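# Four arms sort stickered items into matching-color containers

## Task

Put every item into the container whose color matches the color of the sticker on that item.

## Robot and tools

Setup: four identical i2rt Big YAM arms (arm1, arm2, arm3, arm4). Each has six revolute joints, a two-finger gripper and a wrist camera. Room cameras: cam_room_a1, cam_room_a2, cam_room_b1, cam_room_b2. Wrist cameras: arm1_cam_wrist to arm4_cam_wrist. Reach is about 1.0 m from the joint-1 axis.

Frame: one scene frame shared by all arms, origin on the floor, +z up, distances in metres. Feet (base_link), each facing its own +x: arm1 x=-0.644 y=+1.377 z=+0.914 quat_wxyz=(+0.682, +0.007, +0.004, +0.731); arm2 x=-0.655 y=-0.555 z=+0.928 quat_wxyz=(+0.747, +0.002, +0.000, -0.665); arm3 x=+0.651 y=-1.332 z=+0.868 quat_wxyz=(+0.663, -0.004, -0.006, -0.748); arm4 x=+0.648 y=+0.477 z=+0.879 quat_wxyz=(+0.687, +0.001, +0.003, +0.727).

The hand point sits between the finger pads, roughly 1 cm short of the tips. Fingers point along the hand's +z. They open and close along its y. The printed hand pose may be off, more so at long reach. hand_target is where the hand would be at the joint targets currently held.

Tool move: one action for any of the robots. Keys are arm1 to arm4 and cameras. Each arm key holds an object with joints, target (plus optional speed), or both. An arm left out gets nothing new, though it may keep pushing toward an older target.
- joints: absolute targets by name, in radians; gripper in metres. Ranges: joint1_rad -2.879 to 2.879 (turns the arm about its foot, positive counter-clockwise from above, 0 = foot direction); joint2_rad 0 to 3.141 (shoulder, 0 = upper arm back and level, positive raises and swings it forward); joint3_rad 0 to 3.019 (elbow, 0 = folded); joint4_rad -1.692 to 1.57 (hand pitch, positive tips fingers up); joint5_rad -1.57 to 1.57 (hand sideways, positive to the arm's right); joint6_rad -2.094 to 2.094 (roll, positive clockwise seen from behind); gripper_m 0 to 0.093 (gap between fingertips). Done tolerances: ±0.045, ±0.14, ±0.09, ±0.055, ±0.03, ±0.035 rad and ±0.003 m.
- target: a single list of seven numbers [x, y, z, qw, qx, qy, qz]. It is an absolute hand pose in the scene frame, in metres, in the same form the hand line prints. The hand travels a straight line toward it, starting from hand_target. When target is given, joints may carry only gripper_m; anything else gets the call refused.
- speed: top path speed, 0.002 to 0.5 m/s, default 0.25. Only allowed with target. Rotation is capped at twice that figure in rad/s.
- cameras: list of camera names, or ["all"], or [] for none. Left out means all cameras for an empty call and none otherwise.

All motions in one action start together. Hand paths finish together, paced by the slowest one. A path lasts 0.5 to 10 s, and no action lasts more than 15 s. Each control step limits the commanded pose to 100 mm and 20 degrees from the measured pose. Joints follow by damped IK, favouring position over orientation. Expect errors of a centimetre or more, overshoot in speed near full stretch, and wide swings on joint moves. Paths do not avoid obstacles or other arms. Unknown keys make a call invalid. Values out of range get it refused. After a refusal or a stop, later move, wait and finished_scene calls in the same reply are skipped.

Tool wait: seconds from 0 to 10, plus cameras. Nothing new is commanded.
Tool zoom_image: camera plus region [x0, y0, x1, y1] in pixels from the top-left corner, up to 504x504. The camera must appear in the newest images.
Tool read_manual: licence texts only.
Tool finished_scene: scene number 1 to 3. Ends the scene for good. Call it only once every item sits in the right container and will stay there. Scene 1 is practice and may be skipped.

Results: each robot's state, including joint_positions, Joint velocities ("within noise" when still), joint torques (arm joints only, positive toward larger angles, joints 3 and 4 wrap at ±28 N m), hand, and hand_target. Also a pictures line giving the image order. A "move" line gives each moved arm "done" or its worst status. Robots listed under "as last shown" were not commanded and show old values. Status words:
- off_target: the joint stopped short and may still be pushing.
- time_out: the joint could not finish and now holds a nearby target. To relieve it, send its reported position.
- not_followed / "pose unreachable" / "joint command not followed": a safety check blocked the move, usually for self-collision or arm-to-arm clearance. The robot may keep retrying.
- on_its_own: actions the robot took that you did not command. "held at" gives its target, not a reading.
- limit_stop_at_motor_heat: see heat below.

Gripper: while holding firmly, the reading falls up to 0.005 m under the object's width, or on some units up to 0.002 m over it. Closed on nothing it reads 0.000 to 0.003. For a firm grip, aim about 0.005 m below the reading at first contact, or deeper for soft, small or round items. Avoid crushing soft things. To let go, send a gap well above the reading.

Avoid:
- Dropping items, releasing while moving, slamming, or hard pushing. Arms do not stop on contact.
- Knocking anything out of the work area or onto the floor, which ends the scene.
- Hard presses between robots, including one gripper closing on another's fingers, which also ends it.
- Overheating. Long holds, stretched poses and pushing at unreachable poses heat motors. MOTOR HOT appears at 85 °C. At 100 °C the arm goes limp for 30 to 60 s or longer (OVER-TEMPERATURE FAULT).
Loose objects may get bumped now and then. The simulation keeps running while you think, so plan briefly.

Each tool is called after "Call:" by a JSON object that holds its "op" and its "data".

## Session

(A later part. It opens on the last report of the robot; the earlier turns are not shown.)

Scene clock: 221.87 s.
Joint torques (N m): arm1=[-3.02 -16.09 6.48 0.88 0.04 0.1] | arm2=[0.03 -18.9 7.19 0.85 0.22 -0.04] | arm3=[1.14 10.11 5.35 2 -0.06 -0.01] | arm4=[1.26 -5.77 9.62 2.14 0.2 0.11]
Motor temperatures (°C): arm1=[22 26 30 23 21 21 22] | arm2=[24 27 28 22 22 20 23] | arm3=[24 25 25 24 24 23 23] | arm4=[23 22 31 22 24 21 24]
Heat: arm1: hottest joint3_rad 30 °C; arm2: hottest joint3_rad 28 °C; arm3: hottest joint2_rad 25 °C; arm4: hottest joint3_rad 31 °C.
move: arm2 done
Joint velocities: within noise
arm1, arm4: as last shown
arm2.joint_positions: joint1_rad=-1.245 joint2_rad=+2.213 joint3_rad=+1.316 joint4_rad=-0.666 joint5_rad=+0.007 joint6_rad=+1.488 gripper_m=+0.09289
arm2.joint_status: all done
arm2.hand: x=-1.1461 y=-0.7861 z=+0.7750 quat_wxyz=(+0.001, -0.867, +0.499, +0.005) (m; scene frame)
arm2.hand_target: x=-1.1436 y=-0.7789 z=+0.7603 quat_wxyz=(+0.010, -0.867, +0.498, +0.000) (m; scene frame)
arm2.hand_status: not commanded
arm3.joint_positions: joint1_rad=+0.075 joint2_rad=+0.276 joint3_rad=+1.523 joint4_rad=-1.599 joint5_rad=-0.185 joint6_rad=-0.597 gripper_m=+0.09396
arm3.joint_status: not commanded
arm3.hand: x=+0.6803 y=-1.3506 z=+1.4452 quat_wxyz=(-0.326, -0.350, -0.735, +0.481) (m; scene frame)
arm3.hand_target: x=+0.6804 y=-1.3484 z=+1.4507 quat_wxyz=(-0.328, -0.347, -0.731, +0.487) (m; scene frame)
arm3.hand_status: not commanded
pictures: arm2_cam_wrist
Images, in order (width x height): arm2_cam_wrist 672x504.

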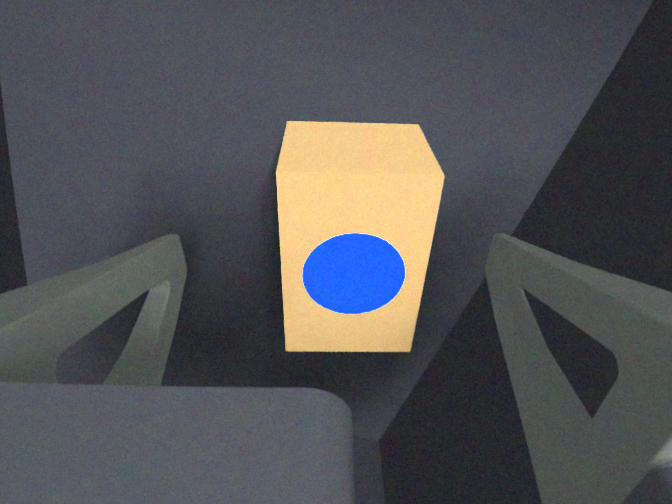

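Call:
{"op": "move", "data": {"arm2": {"target": [-1.140, -0.777, 0.743, -0.01, 0.8673, -0.4977, 0.005], "speed": 0.06}, "cameras": ["arm2_cam_wrist"]}}

Scene clock: 234.43 s.
Joint torques (N m): arm1=[-3.14 -15.44 6.48 0.8 0.06 0.12] | arm2=[-0.03 -18.55 6.58 1.13 -0.06 -0.06] | arm3=[1.38 10.11 5.34 1.95 -0.05 0] | arm4=[1.26 -5.95 9.7 2.09 0.2 0.1]
Motor temperatures (°C): arm1=[22 26 30 23 21 21 22] | arm2=[24 27 28 22 22 20 23] | arm3=[24 25 25 24 24 23 23] | arm4=[23 22 32 22 24 21 24]
Heat: arm1: hottest joint3_rad 30 °C; arm2: hottest joint3_rad 28 °C; arm3: hottest joint2_rad 25 °C; arm4: hottest joint3_rad 32 °C.
move: arm2 off_target
Joint velocities: within noise
arm1, arm3, arm4: as last shown
arm2.joint_positions: joint1_rad=-1.247 joint2_rad=+2.239 joint3_rad=+1.316 joint4_rad=-0.644 joint5_rad=+0.005 joint6_rad=+1.487 gripper_m=+0.09289
arm2.joint_status: not commanded
arm2.hand: x=-1.1447 y=-0.7845 z=+0.7615 quat_wxyz=(+0.002, -0.866, +0.499, +0.003) (m; scene frame)
arm2.hand_target: x=-1.1393 y=-0.7768 z=+0.7435 quat_wxyz=(+0.010, -0.867, +0.498, -0.005) (m; scene frame)
arm2.hand_status: off_target (0.021 m and 1.3 deg from the pose sent, 0.034 m and 1.6 deg at the start)
pictures: arm2_cam_wrist
Images, in order (width x height): arm2_cam_wrist 672x504.

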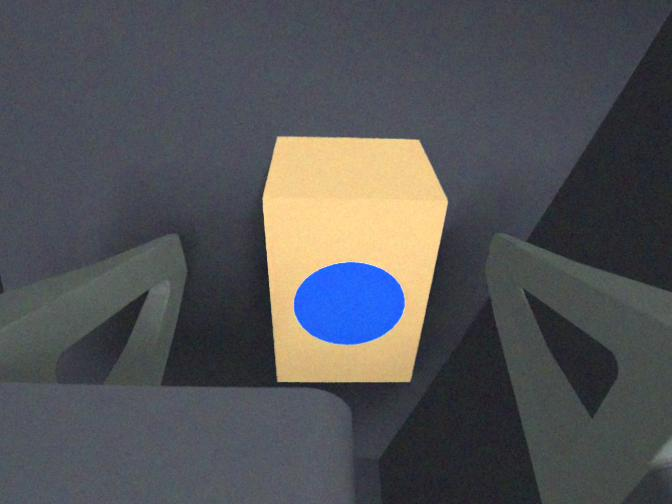

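Call:
{"op": "move", "data": {"arm2": {"joints": {"gripper_m": 0.036}}, "cameras": ["arm2_cam_wrist"]}}

Scene clock: 243.10 s.
Joint torques (N m): arm1=[-3.08 -15.91 6.63 0.87 0.01 0.12] | arm2=[-0.03 -18.55 6.57 1.06 -0.02 -0.05] | arm3=[1.26 10.11 5.33 1.95 -0.05 -0.01] | arm4=[1.79 -5.77 9.63 2.06 0.22 0.1]
Motor temperatures (°C): arm1=[22 26 30 23 21 21 22] | arm2=[24 27 28 22 22 20 23] | arm3=[24 25 25 24 24 23 23] | arm4=[23 22 33 22 24 21 24]
Heat: arm1: hottest joint3_rad 30 °C; arm2: hottest joint3_rad 28 °C; arm3: hottest joint2_rad 25 °C; arm4: hottest joint3_rad 33 °C.
move: arm2 off_target
Joint velocities: within noise
arm1, arm3, arm4: as last shown
arm2.joint_positions: joint1_rad=-1.247 joint2_rad=+2.239 joint3_rad=+1.316 joint4_rad=-0.643 joint5_rad=+0.004 joint6_rad=+1.486 gripper_m=+0.04343
arm2.joint_status: gripper_m off_target (ended at +0.04347, target +0.03600)
arm2.hand: x=-1.1449 y=-0.7845 z=+0.7615 quat_wxyz=(+0.001, -0.866, +0.499, +0.003) (m; scene frame)
arm2.hand_target: x=-1.1393 y=-0.7768 z=+0.7435 quat_wxyz=(+0.010, -0.867, +0.498, -0.005) (m; scene frame)
arm2.hand_status: not commanded
arm4.hand_target: x=+0.2791 y=+0.7349 z=+1.2501 quat_wxyz=(-0.212, +0.674, -0.213, -0.674) (m; scene frame)
pictures: arm2_cam_wrist
Images, in order (width x height): arm2_cam_wrist 672x504.

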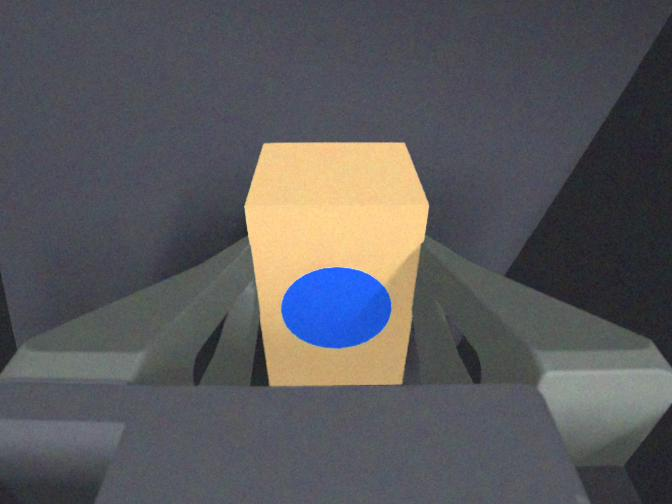

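Call:
{"op": "move", "data": {"arm1": {"target": [-1.166, 1.252, 1.05, 0, 0.9995, -0.031, 0]}, "arm2": {"target": [-1.1393, -0.777, 1.06, 0, 0.8673, -0.4977, 0]}, "arm4": {"target": [0.279, 0.735, 1.15, 0.2126, -0.6744, 0.2126, 0.6744]}, "cameras": ["all"]}}

Scene clock: 257.77 s.
Joint torques (N m): arm1=[-2.61 -14.62 13.89 -0.06 -0.03 0.04] | arm2=[-0.03 -17.85 13.65 0.03 -0.06 -0.06] | arm3=[1.32 10.11 5.31 1.96 -0.05 -0.01] | arm4=[1.55 -4.89 8.17 2.26 0.11 0.09]
Motor temperatures (°C): arm1=[22 26 30 23 21 21 22] | arm2=[24 27 28 22 22 20 23] | arm3=[24 25 25 24 24 23 23] | arm4=[23 22 33 22 24 21 24]
Heat: arm1: hottest joint3_rad 30 °C; arm2: hottest joint3_rad 28 °C; arm3: hottest joint2_rad 25 °C; arm4: hottest joint3_rad 33 °C.
move: arm1 off_target; arm2 off_target; arm4 done
Joint velocities: within noise
arm1.joint_positions: joint1_rad=+1.746 joint2_rad=+1.815 joint3_rad=+1.467 joint4_rad=-1.283 joint5_rad=-0.004 joint6_rad=+0.294 gripper_m=+0.05070
arm1.joint_status: not commanded
arm1.hand: x=-1.1499 y=+1.2502 z=+1.0275 quat_wxyz=(-0.007, +0.999, -0.025, +0.022) (m; scene frame)
arm1.hand_target: x=-1.1651 y=+1.2522 z=+1.0501 quat_wxyz=(+0.000, +1.000, -0.031, +0.000) (m; scene frame)
arm1.hand_status: off_target (0.028 m and 2.7 deg from the pose sent, 0.271 m and 1.3 deg at the start)
arm2.joint_positions: joint1_rad=-1.249 joint2_rad=+1.764 joint3_rad=+1.446 joint4_rad=-1.267 joint5_rad=+0.002 joint6_rad=+1.485 gripper_m=+0.04344
arm2.joint_status: not commanded
arm2.hand: x=-1.1266 y=-0.7760 z=+1.0501 quat_wxyz=(+0.009, -0.866, +0.500, -0.004) (m; scene frame)
arm2.hand_target: x=-1.1389 y=-0.7767 z=+1.0600 quat_wxyz=(+0.000, -0.867, +0.498, +0.000) (m; scene frame)
arm2.hand_status: off_target (0.016 m and 1.1 deg from the pose sent, 0.299 m and 0.4 deg at the start)
arm3: as last shown
arm4.joint_positions: joint1_rad=+0.906 joint2_rad=+1.043 joint3_rad=+0.435 joint4_rad=+0.601 joint5_rad=+0.007 joint6_rad=-0.012 gripper_m=+0.09401
arm4.joint_status: not commanded
arm4.hand: x=+0.2816 y=+0.7366 z=+1.1521 quat_wxyz=(-0.216, +0.676, -0.213, -0.672) (m; scene frame)
arm4.hand_target: x=+0.2790 y=+0.7350 z=+1.1501 quat_wxyz=(-0.213, +0.674, -0.213, -0.674) (m; scene frame)
arm4.hand_status: done (0.004 m and 0.5 deg from the pose sent, 0.091 m and 1.7 deg at the start)
pictures: arm1_cam_wrist, arm2_cam_wrist, arm3_cam_wrist, arm4_cam_wrist, cam_room_a1, cam_room_a2, cam_room_b1, cam_room_b2
Images, in order (width x height): arm1_cam_wrist 672x504, arm2_cam_wrist 672x504, arm3_cam_wrist 672x504, arm4_cam_wrist 672x504, cam_room_a1 672x504, cam_room_a2 672x504, cam_room_b1 672x504, cam_room_b2 672x504.

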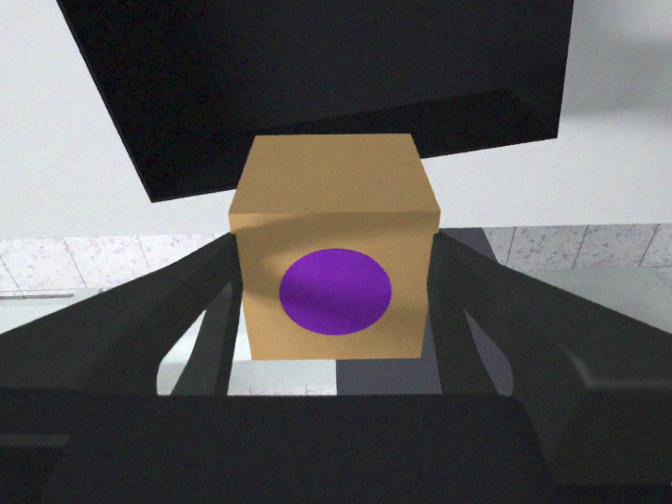

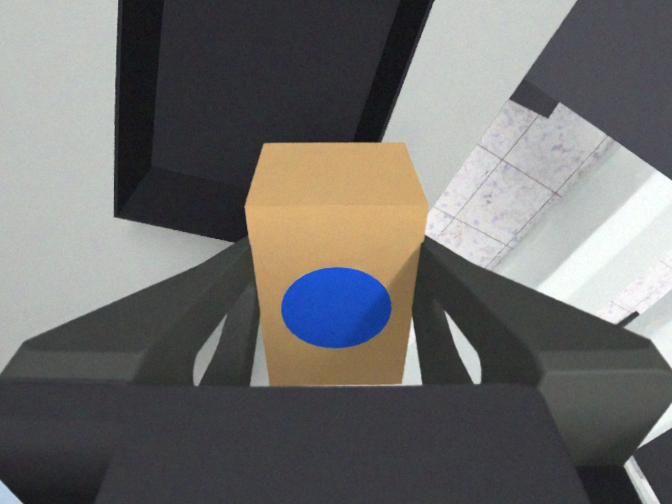

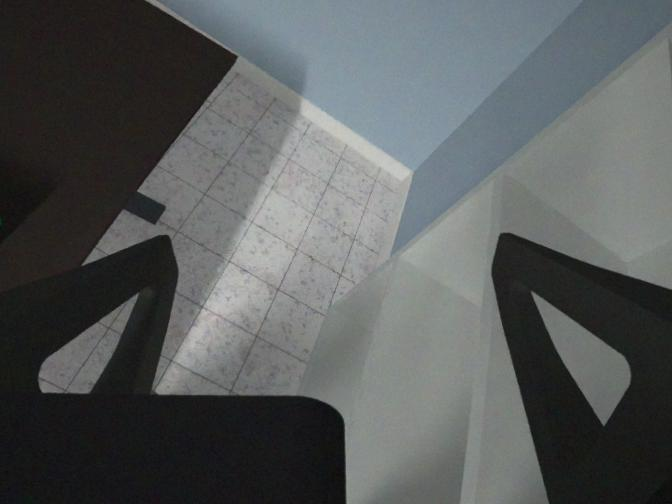

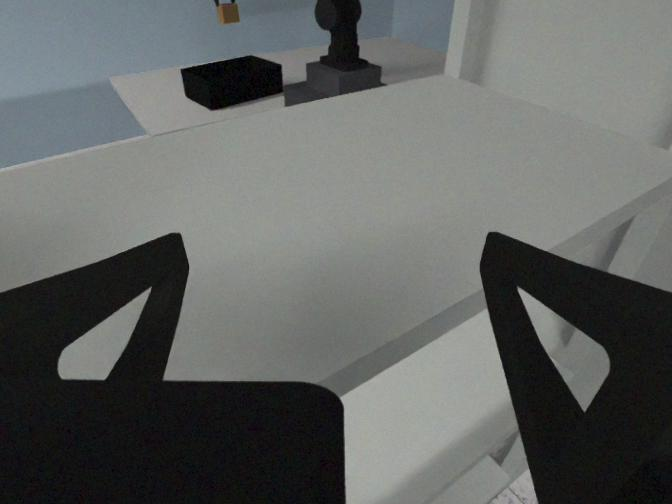

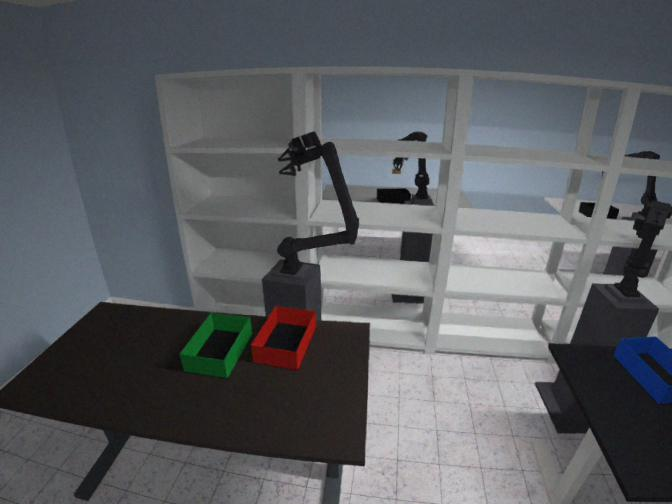

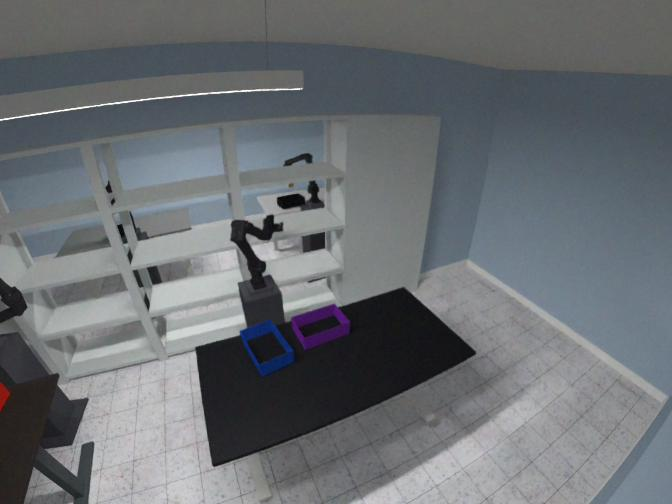

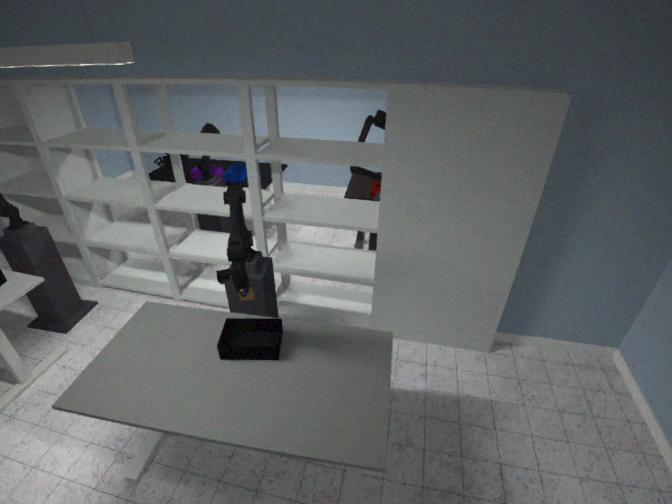

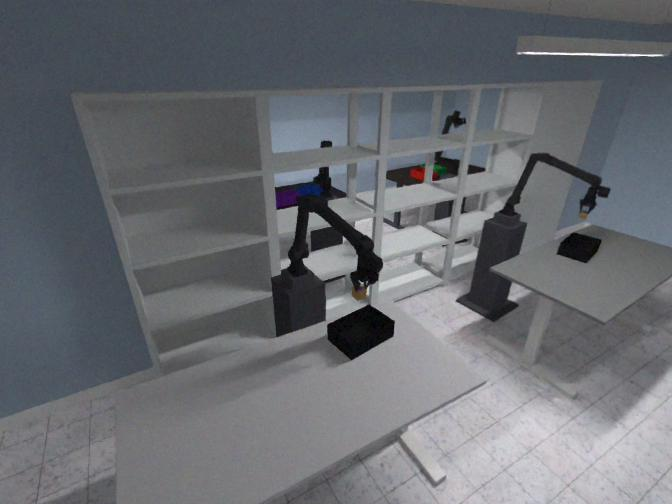

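Call:
{"op": "move", "data": {"arm1": {"joints": {"joint2_rad": 0.6, "joint3_rad": 1.4, "joint4_rad": -1.6}}, "arm2": {"joints": {"joint2_rad": 0.6, "joint3_rad": 1.4, "joint4_rad": -1.6, "joint6_rad": 0}}, "cameras": ["cam_room_b1", "cam_room_b2"]}}

Scene clock: 317.33 s.
Joint torques (N m): arm1=[-2.78 5.13 10.59 1.28 -0.04 0.03] | arm2=[-0.03 1.38 9.7 1.8 -0.14 -0.08] | arm3=[1.32 10.11 5.33 1.94 -0.04 -0.01] | arm4=[1.08 -4.54 8.1 1.99 0.15 0.1]
Motor temperatures (°C): arm1=[22 27 35 23 21 21 23] | arm2=[24 27 32 22 22 20 24] | arm3=[24 25 25 24 24 23 23] | arm4=[23 22 31 22 24 21 24]
Heat: arm1: hottest joint3_rad 35 °C; arm2: hottest joint3_rad 32 °C; arm3: hottest joint2_rad 25 °C; arm4: hottest joint3_rad 31 °C.
move: arm1 done; arm2 done
Joint velocities: within noise
arm1.joint_positions: joint1_rad=+1.746 joint2_rad=+0.596 joint3_rad=+1.377 joint4_rad=-1.594 joint5_rad=-0.005 joint6_rad=+0.294 gripper_m=+0.05070
arm1.joint_status: all done
arm1.hand: x=-0.8172 y=+1.3306 z=+1.4061 quat_wxyz=(+0.099, +0.926, -0.021, -0.363) (m; scene frame)
arm1.hand_target: x=-0.8158 y=+1.3328 z=+1.4146 quat_wxyz=(+0.100, +0.924, -0.026, -0.369) (m; scene frame)
arm1.hand_status: not commanded
arm2.joint_positions: joint1_rad=-1.249 joint2_rad=+0.602 joint3_rad=+1.395 joint4_rad=-1.591 joint5_rad=+0.001 joint6_rad=+0.014 gripper_m=+0.04345
arm2.joint_status: all done
arm2.hand: x=-0.8263 y=-0.6360 z=+1.4249 quat_wxyz=(-0.083, -0.906, -0.195, +0.367) (m; scene frame)
arm2.hand_target: x=-0.8244 y=-0.6337 z=+1.4257 quat_wxyz=(-0.080, -0.906, -0.198, +0.366) (m; scene frame)
arm2.hand_status: not commanded
arm3, arm4: as last shown
arm4.joint_positions: joint1_rad=+0.906 joint2_rad=+1.043 joint3_rad=+0.435 joint4_rad=+0.602 joint5_rad=+0.007 joint6_rad=-0.012 gripper_m=+0.09401
arm4.hand: x=+0.2816 y=+0.7366 z=+1.1522 quat_wxyz=(-0.216, +0.676, -0.213, -0.672) (m; scene frame)
pictures: cam_room_b1, cam_room_b2
Images, in order (width x height): cam_room_b1 672x504, cam_room_b2 672x504.

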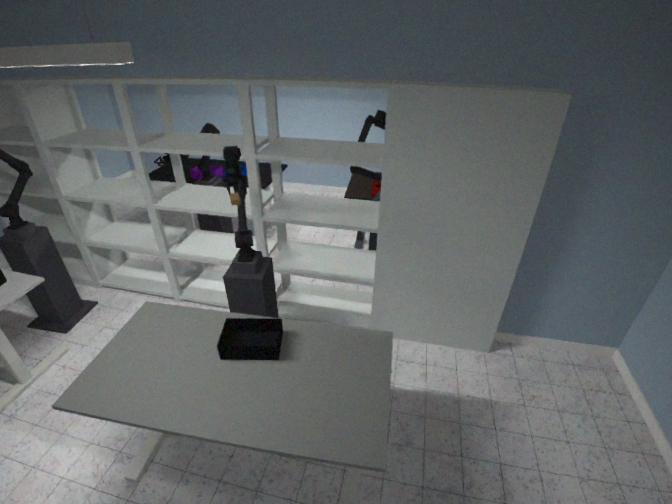

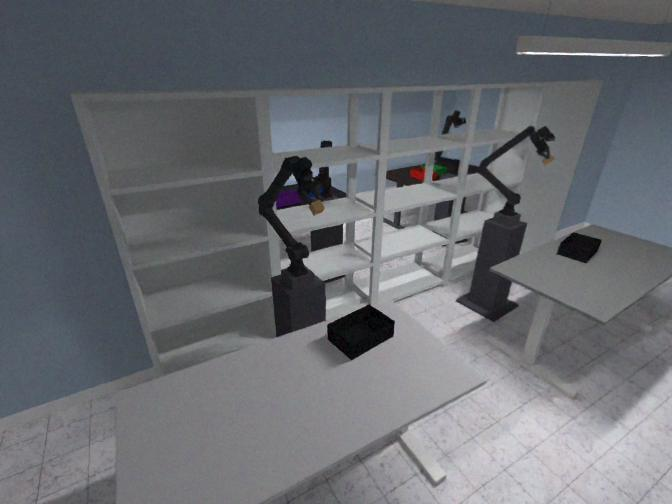

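Call:
{"op": "move", "data": {"arm1": {"joints": {"joint1_rad": -2.23, "joint6_rad": 0}}, "arm2": {"joints": {"joint1_rad": 2.1}}, "cameras": ["arm1_cam_wrist", "arm2_cam_wrist", "cam_room_b1", "cam_room_b2"]}}

Scene clock: 322.73 s.
Joint torques (N m): arm1=[-2.08 4.78 10.76 1.37 -0.03 -0.05] | arm2=[1.2 1.32 9.63 1.81 0.02 -0.06] | arm3=[1.2 10.05 5.37 1.94 -0.05 -0.01] | arm4=[1.03 -4.84 8.12 2.13 0.12 0.09]
Motor temperatures (°C): arm1=[22 26 34 23 21 21 23] | arm2=[24 27 32 22 22 20 24] | arm3=[24 25 25 24 24 23 23] | arm4=[23 22 31 22 24 21 24]
Heat: arm1: hottest joint3_rad 34 °C; arm2: hottest joint3_rad 32 °C; arm3: hottest joint2_rad 25 °C; arm4: hottest joint3_rad 31 °C.
move: arm1 done; arm2 done
Joint velocities: within noise
arm1.joint_positions: joint1_rad=-2.223 joint2_rad=+0.596 joint3_rad=+1.377 joint4_rad=-1.594 joint5_rad=-0.004 joint6_rad=+0.007 gripper_m=+0.05074
arm1.joint_status: all done
arm1.hand: x=-0.4801 y=+1.2734 z=+1.4007 quat_wxyz=(-0.348, -0.269, -0.892, +0.104) (m; scene frame)
arm1.hand_target: x=-0.4820 y=+1.2735 z=+1.4092 quat_wxyz=(-0.353, -0.268, -0.890, +0.108) (m; scene frame)
arm1.hand_status: not commanded
arm2.joint_positions: joint1_rad=+2.094 joint2_rad=+0.602 joint3_rad=+1.395 joint4_rad=-1.591 joint5_rad=-0.003 joint6_rad=+0.013 gripper_m=+0.04346
arm2.joint_status: all done
arm2.hand: x=-0.5055 y=-0.4447 z=+1.4261 quat_wxyz=(-0.358, +0.286, -0.880, -0.123) (m; scene frame)
arm2.hand_target: x=-0.5082 y=-0.4456 z=+1.4269 quat_wxyz=(-0.358, +0.294, -0.878, -0.121) (m; scene frame)
arm2.hand_status: not commanded
arm3, arm4: as last shown
pictures: arm1_cam_wrist, arm2_cam_wrist, cam_room_b1, cam_room_b2
Images, in order (width x height): arm1_cam_wrist 672x504, arm2_cam_wrist 672x504, cam_room_b1 672x504, cam_room_b2 672x504.

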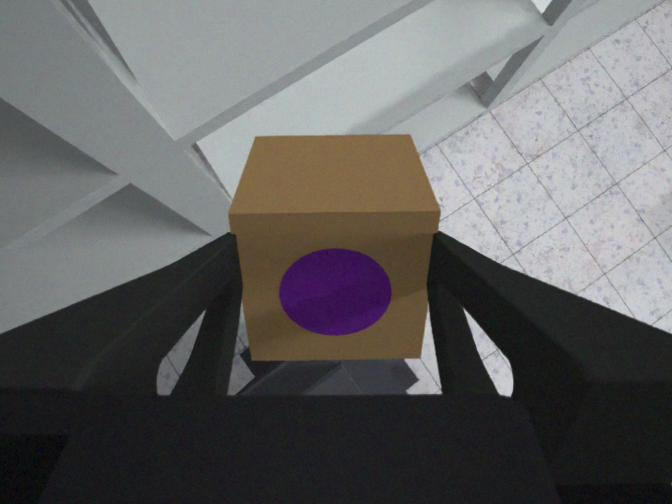

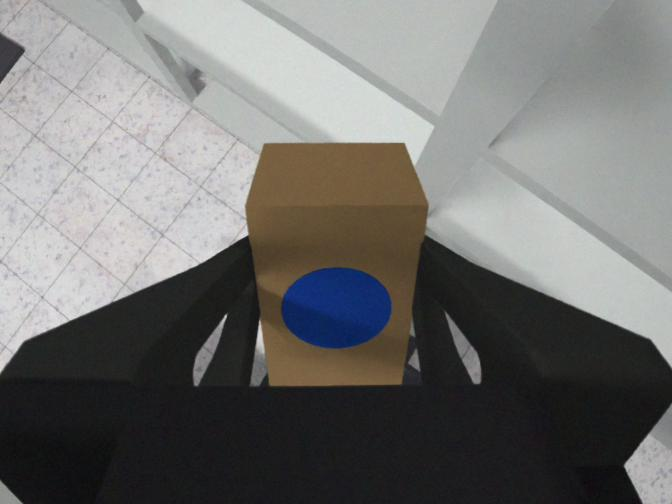

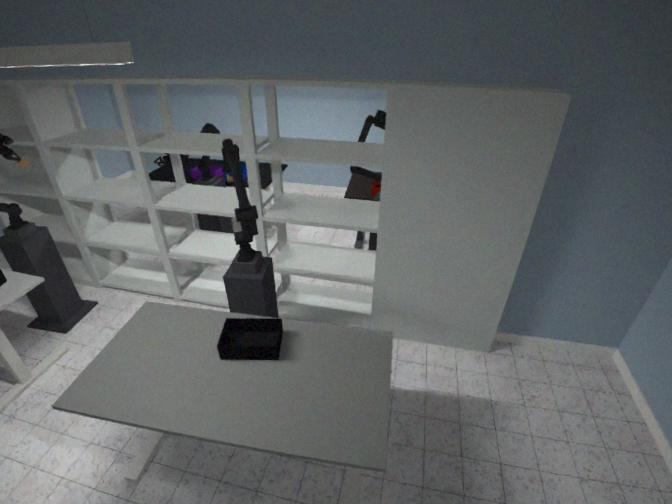

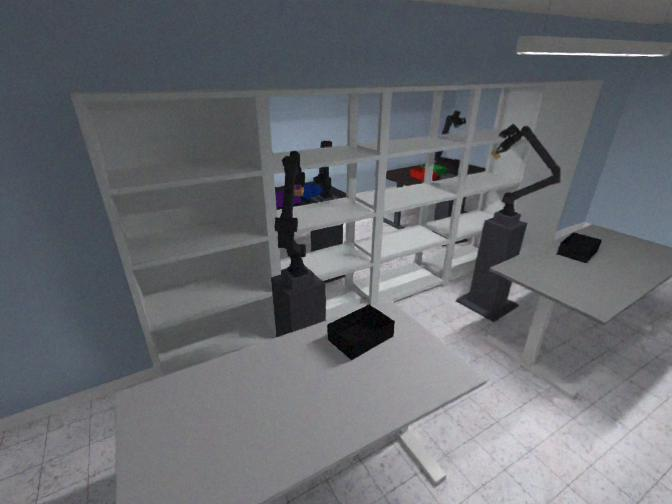

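Call:
{"op": "move", "data": {"arm1": {"target": [-0.305, 1.147, 1.11, 0, 0.2907, 0.9568, 0]}, "arm2": {"target": [-0.305, -0.307, 1.10, 0, -0.3024, 0.9532, 0]}, "cameras": ["all"]}}

Scene clock: 339.53 s.
Joint torques (N m): arm1=[-3.14 -10.99 15.36 0.79 0.12 -0.03] | arm2=[-0.03 -14.33 14.94 0.81 0.12 0.04] | arm3=[1.32 10.05 5.34 1.95 -0.05 -0.01] | arm4=[1.32 -4.78 8.12 2.09 0.16 0.1]
Motor temperatures (°C): arm1=[22 26 34 23 21 21 23] | arm2=[24 27 31 22 22 20 25] | arm3=[24 25 25 24 24 23 23] | arm4=[23 22 30 22 24 21 24]
Heat: arm1: hottest joint3_rad 34 °C; arm2: hottest joint3_rad 31 °C; arm3: hottest joint2_rad 25 °C; arm4: hottest joint3_rad 30 °C.
move: arm1 off_target; arm2 off_target
Joint velocities: within noise
arm1.joint_positions: joint1_rad=-2.230 joint2_rad=+1.422 joint3_rad=+1.165 joint4_rad=-1.388 joint5_rad=-0.008 joint6_rad=-0.004 gripper_m=+0.05074
arm1.joint_status: not commanded
arm1.hand: x=-0.3215 y=+1.1636 z=+1.0815 quat_wxyz=(+0.042, -0.289, -0.956, -0.013) (m; scene frame)
arm1.hand_target: x=-0.3065 y=+1.1481 z=+1.1105 quat_wxyz=(+0.000, -0.291, -0.957, +0.000) (m; scene frame)
arm1.hand_status: off_target (0.037 m and 5.0 deg from the pose sent, 0.362 m and 42.6 deg at the start)
arm2.joint_positions: joint1_rad=+2.083 joint2_rad=+1.495 joint3_rad=+1.181 joint4_rad=-1.324 joint5_rad=-0.001 joint6_rad=+0.008 gripper_m=+0.04347
arm2.joint_status: not commanded
arm2.hand: x=-0.3257 y=-0.3162 z=+1.0794 quat_wxyz=(+0.031, +0.305, -0.952, +0.009) (m; scene frame)
arm2.hand_target: x=-0.3061 y=-0.3077 z=+1.1004 quat_wxyz=(+0.000, +0.302, -0.953, +0.000) (m; scene frame)
arm2.hand_status: off_target (0.031 m and 3.7 deg from the pose sent, 0.407 m and 44.5 deg at the start)
arm3, arm4: as last shown
pictures: arm1_cam_wrist, arm2_cam_wrist, arm3_cam_wrist, arm4_cam_wrist, cam_room_a1, cam_room_a2, cam_room_b1, cam_room_b2
Images, in order (width x height): arm1_cam_wrist 672x504, arm2_cam_wrist 672x504, arm3_cam_wrist 672x504, arm4_cam_wrist 672x504, cam_room_a1 672x504, cam_room_a2 672x504, cam_room_b1 672x504, cam_room_b2 672x504.

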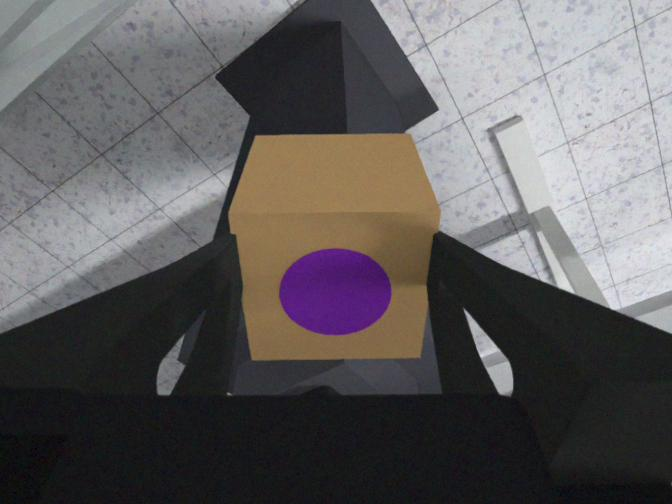

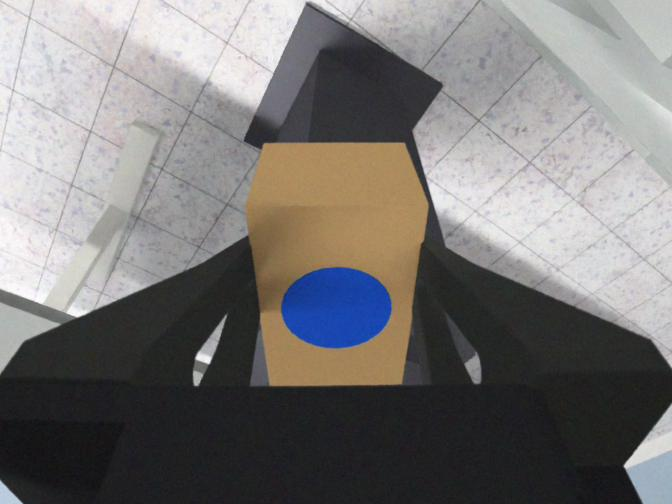

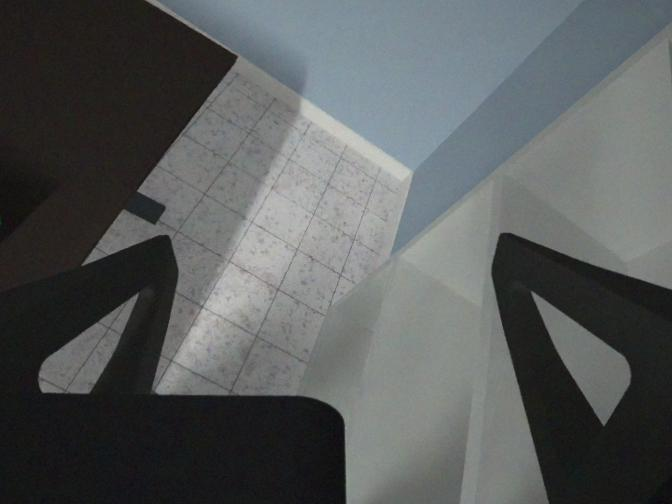

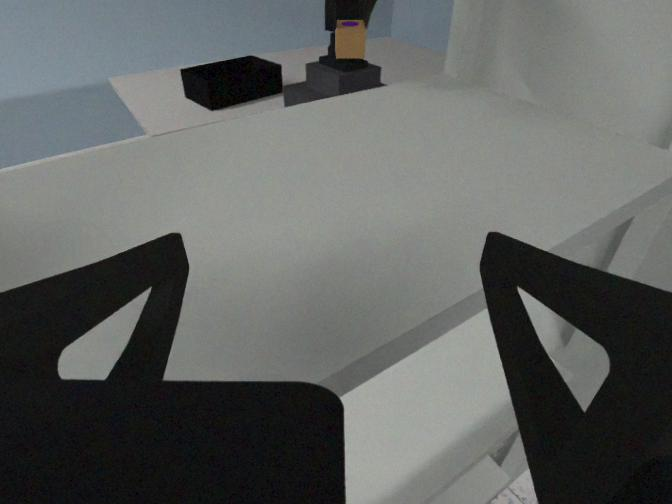

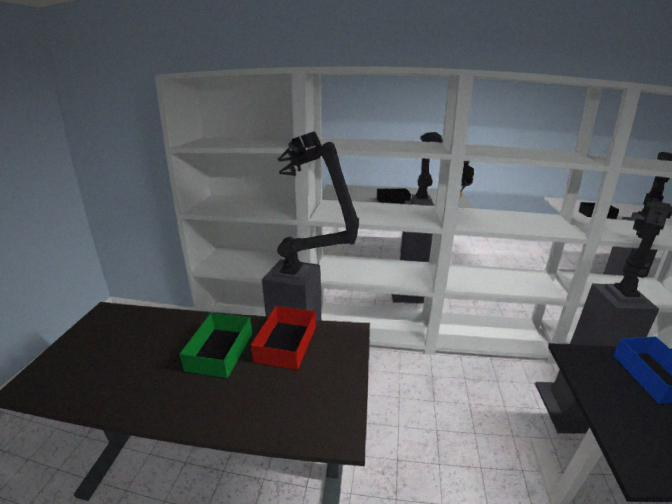

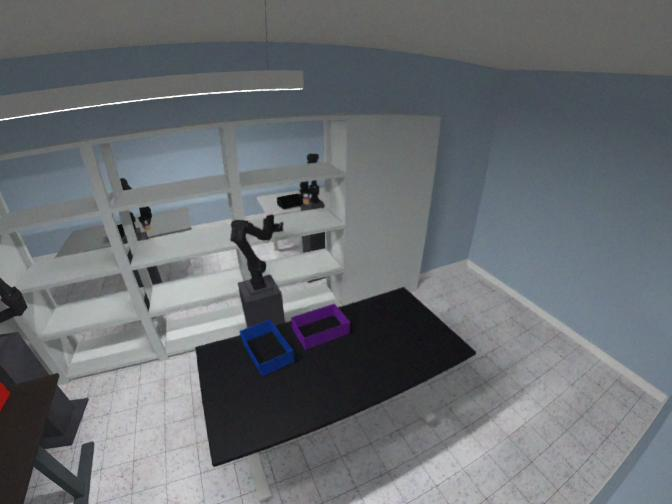

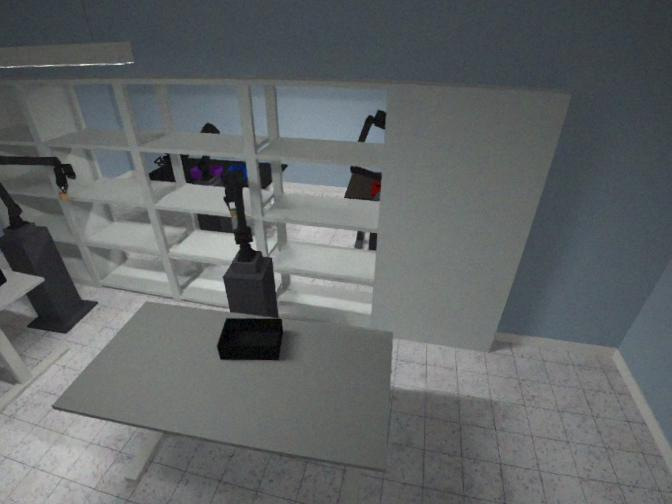

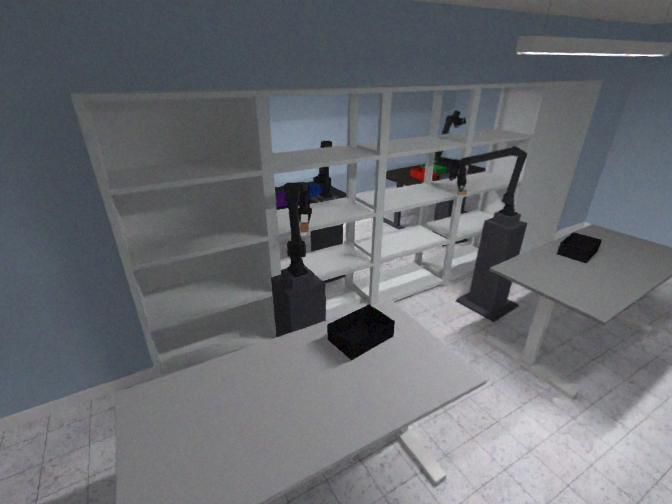

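Call:
{"op": "move", "data": {"arm1": {"target": [-0.062, 0.987, 1.11, 0.0417, 0.2904, 0.9559, -0.0127], "speed": 0.15}, "arm2": {"target": [-0.058, -0.14, 1.10, 0.0291, -0.3022, 0.9527, 0.0092], "speed": 0.15}, "cameras": ["arm1_cam_wrist", "arm2_cam_wrist", "arm4_cam_wrist", "cam_room_b1", "cam_room_b2", "cam_room_a2"]}}

Scene clock: 354.67 s.
Joint torques (N m): arm1=[-2.55 -20.01 16.35 0.06 0.04 0.03] | arm2=[-0.09 -23.82 16.18 0.34 0.1 -0.06] | arm3=[1.2 10.17 5.37 1.95 -0.05 -0.01] | arm4=[1.38 -5.19 7.94 2.13 0.16 0.11]
Motor temperatures (°C): arm1=[22 26 37 23 21 21 23] | arm2=[24 27 34 22 22 20 25] | arm3=[24 25 25 24 24 23 23] | arm4=[23 22 30 22 24 21 24]
Heat: arm1: hottest joint3_rad 37 °C; arm2: hottest joint3_rad 34 °C; arm3: hottest joint2_rad 25 °C; arm4: hottest joint3_rad 30 °C.
move: arm1 off_target; arm2 off_target
Joint velocities: within noise
arm1.joint_positions: joint1_rad=-2.230 joint2_rad=+2.164 joint3_rad=+2.226 joint4_rad=-1.577 joint5_rad=-0.007 joint6_rad=-0.004 gripper_m=+0.05074
arm1.joint_status: not commanded
arm1.hand: x=-0.0717 y=+0.9960 z=+1.0885 quat_wxyz=(-0.020, -0.289, -0.957, +0.006) (m; scene frame)
arm1.hand_target: x=-0.0632 y=+0.9878 z=+1.1099 quat_wxyz=(-0.042, -0.290, -0.956, +0.013) (m; scene frame)
arm1.hand_status: off_target (0.025 m and 2.7 deg from the pose sent, 0.315 m and 10.1 deg at the start)
arm2.joint_positions: joint1_rad=+2.073 joint2_rad=+2.307 joint3_rad=+2.443 joint4_rad=-1.658 joint5_rad=-0.001 joint6_rad=+0.008 gripper_m=+0.04347
arm2.joint_status: not commanded
arm2.hand: x=-0.0713 y=-0.1404 z=+1.1022 quat_wxyz=(-0.024, +0.300, -0.953, -0.009) (m; scene frame)
arm2.hand_target: x=-0.0587 y=-0.1405 z=+1.1000 quat_wxyz=(-0.031, +0.302, -0.953, -0.010) (m; scene frame)
arm2.hand_status: off_target (0.014 m and 0.6 deg from the pose sent, 0.321 m and 7.2 deg at the start)
arm3, arm4: as last shown
pictures: arm1_cam_wrist, arm2_cam_wrist, arm4_cam_wrist, cam_room_a2, cam_room_b1, cam_room_b2
Images, in order (width x height): arm1_cam_wrist 672x504, arm2_cam_wrist 672x504, arm4_cam_wrist 672x504, cam_room_a2 672x504, cam_room_b1 672x504, cam_room_b2 672x504.

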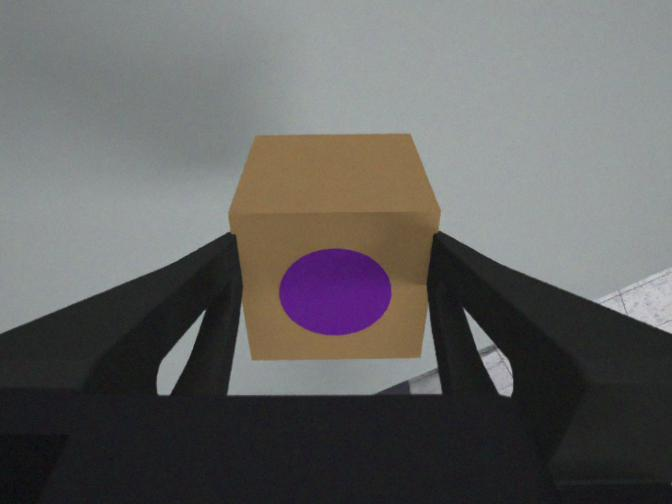

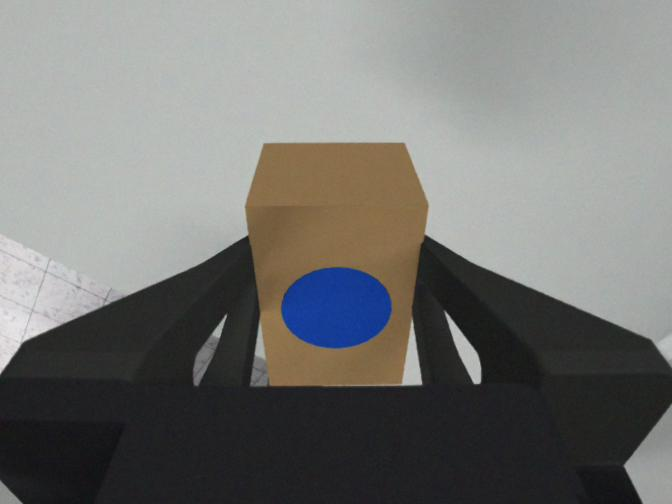

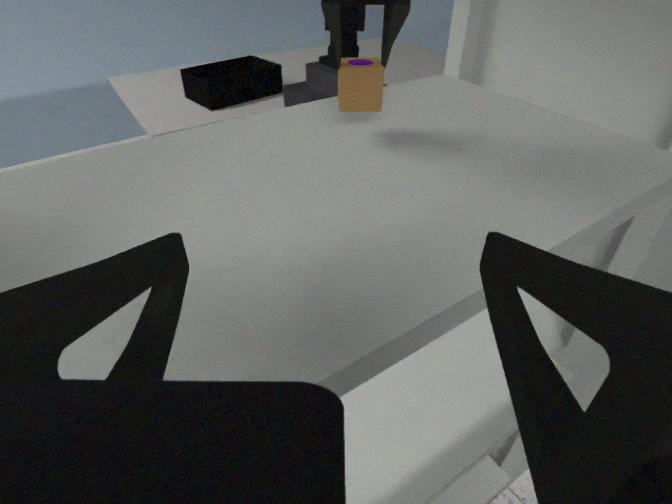

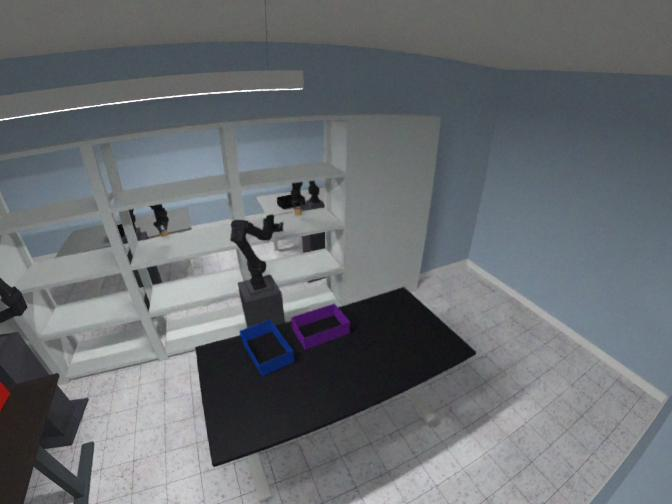

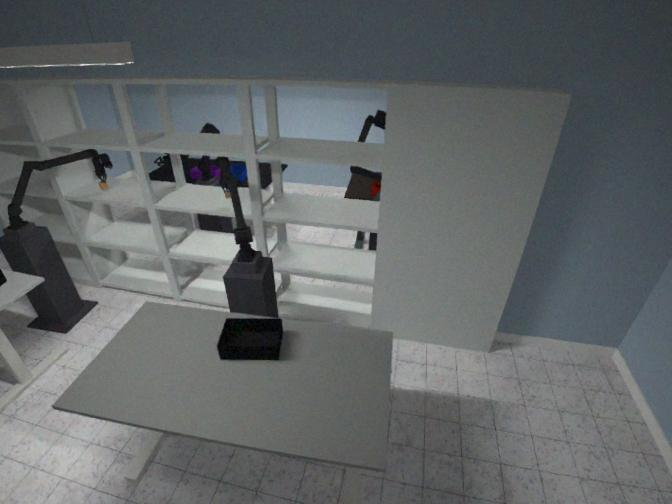

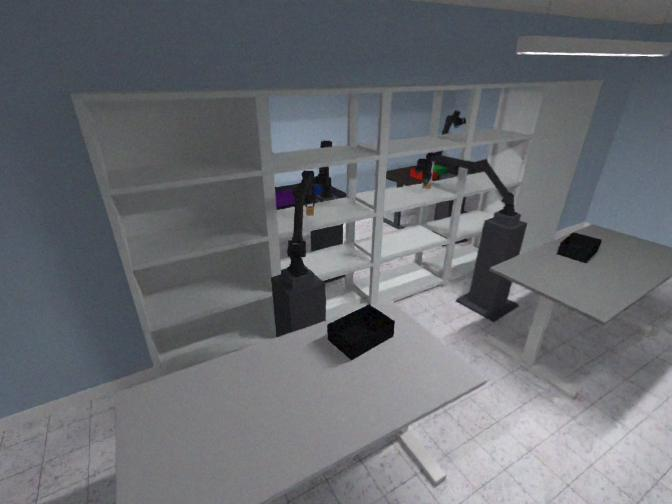

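Call:
{"op": "move", "data": {"arm1": {"target": [-0.068, 0.992, 1.065, 0.0417, 0.2904, 0.9559, -0.0127], "speed": 0.08}, "arm2": {"target": [-0.062, -0.145, 1.045, 0.0291, -0.3022, 0.9527, 0.0092], "speed": 0.08}, "cameras": ["arm4_cam_wrist", "cam_room_b1", "cam_room_a2"]}}

Call:
{"op": "zoom_image", "data": {"camera": "arm4_cam_wrist", "region": [280, 20, 480, 170]}}

Call:
{"op": "zoom_image", "data": {"camera": "cam_room_a2", "region": [100, 170, 350, 270]}}

Scene clock: 360.93 s.
Joint torques (N m): arm1=[-1.85 -22.01 10.55 1.02 0.01 0.04] | arm2=[-0.03 -27.34 10.28 1.36 0.09 -0.07] | arm3=[1.26 10.05 5.34 1.95 -0.05 -0.02] | arm4=[1.08 -4.84 7.99 2.17 0.12 0.11]
Motor temperatures (°C): arm1=[21 26 37 23 21 21 23] | arm2=[24 27 34 22 22 20 25] | arm3=[24 25 25 24 24 23 23] | arm4=[23 22 30 22 24 21 24]
Heat: arm1: hottest joint3_rad 37 °C; arm2: hottest joint3_rad 34 °C; arm3: hottest joint2_rad 25 °C; arm4: hottest joint3_rad 30 °C.
move: arm1 off_target; arm2 done
Joint velocities: within noise
arm1.joint_positions: joint1_rad=-2.230 joint2_rad=+2.164 joint3_rad=+2.124 joint4_rad=-1.465 joint5_rad=-0.007 joint6_rad=-0.004 gripper_m=+0.05074
arm1.joint_status: not commanded
arm1.hand: x=-0.0701 y=+0.9947 z=+1.0500 quat_wxyz=(-0.024, -0.289, -0.957, +0.007) (m; scene frame)
arm1.hand_target: x=-0.0681 y=+0.9921 z=+1.0651 quat_wxyz=(-0.042, -0.290, -0.956, +0.013) (m; scene frame)
arm1.hand_status: off_target (0.015 m and 2.1 deg from the pose sent, 0.024 m and 2.6 deg at the start)
arm2.joint_positions: joint1_rad=+2.070 joint2_rad=+2.307 joint3_rad=+2.296 joint4_rad=-1.509 joint5_rad=-0.001 joint6_rad=+0.006 gripper_m=+0.04347
arm2.joint_status: not commanded
arm2.hand: x=-0.0669 y=-0.1394 z=+1.0462 quat_wxyz=(-0.025, +0.300, -0.954, -0.009) (m; scene frame)
arm2.hand_target: x=-0.0621 y=-0.1449 z=+1.0452 quat_wxyz=(-0.029, +0.302, -0.953, -0.009) (m; scene frame)
arm2.hand_status: done (0.007 m and 0.5 deg from the pose sent, 0.058 m and 0.6 deg at the start)
arm3.joint_positions: joint1_rad=+0.075 joint2_rad=+0.276 joint3_rad=+1.523 joint4_rad=-1.599 joint5_rad=-0.185 joint6_rad=-0.597 gripper_m=+0.09396
arm3.joint_status: not commanded
arm3.hand: x=+0.6803 y=-1.3506 z=+1.4452 quat_wxyz=(-0.326, -0.350, -0.735, +0.481) (m; scene frame)
arm3.hand_target: x=+0.6804 y=-1.3484 z=+1.4507 quat_wxyz=(-0.328, -0.347, -0.731, +0.487) (m; scene frame)
arm3.hand_status: not commanded
arm4: as last shown
pictures: arm4_cam_wrist, cam_room_a2, cam_room_b1
Images, in order (width x height): arm4_cam_wrist 672x504, cam_room_a2 672x504, cam_room_b1 672x504.

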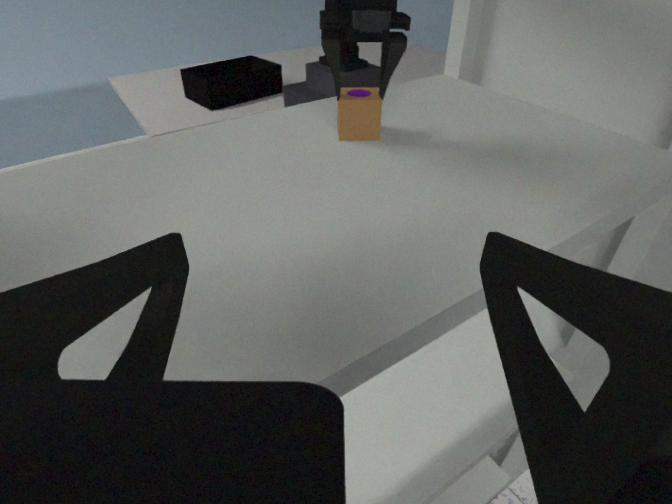

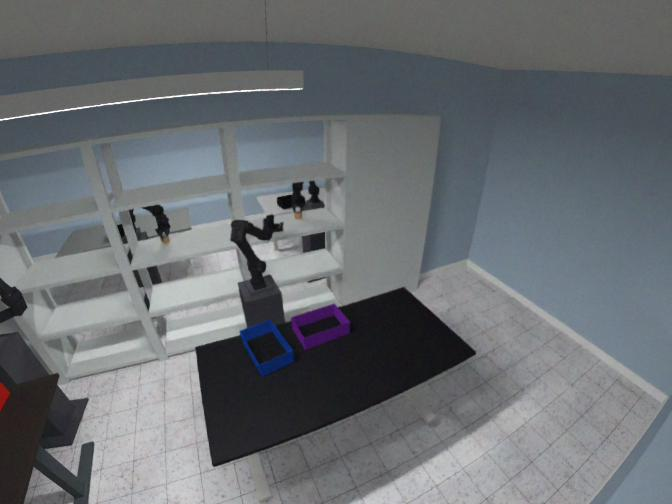

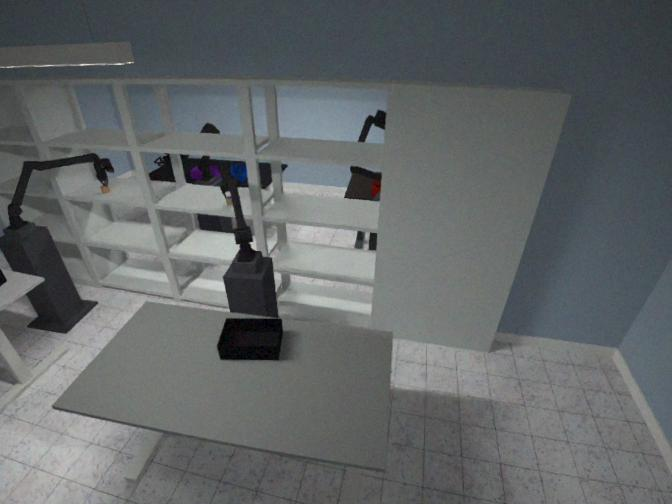

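Scaled by 2.520.

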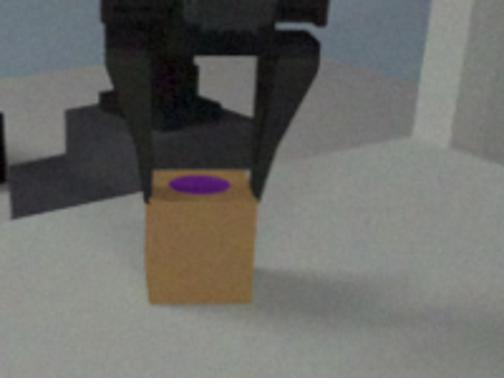

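Scaled by 2.016.

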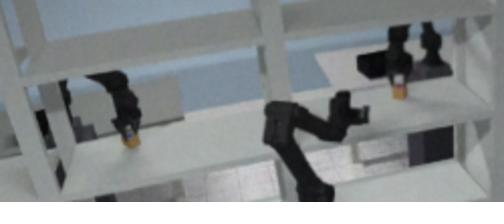

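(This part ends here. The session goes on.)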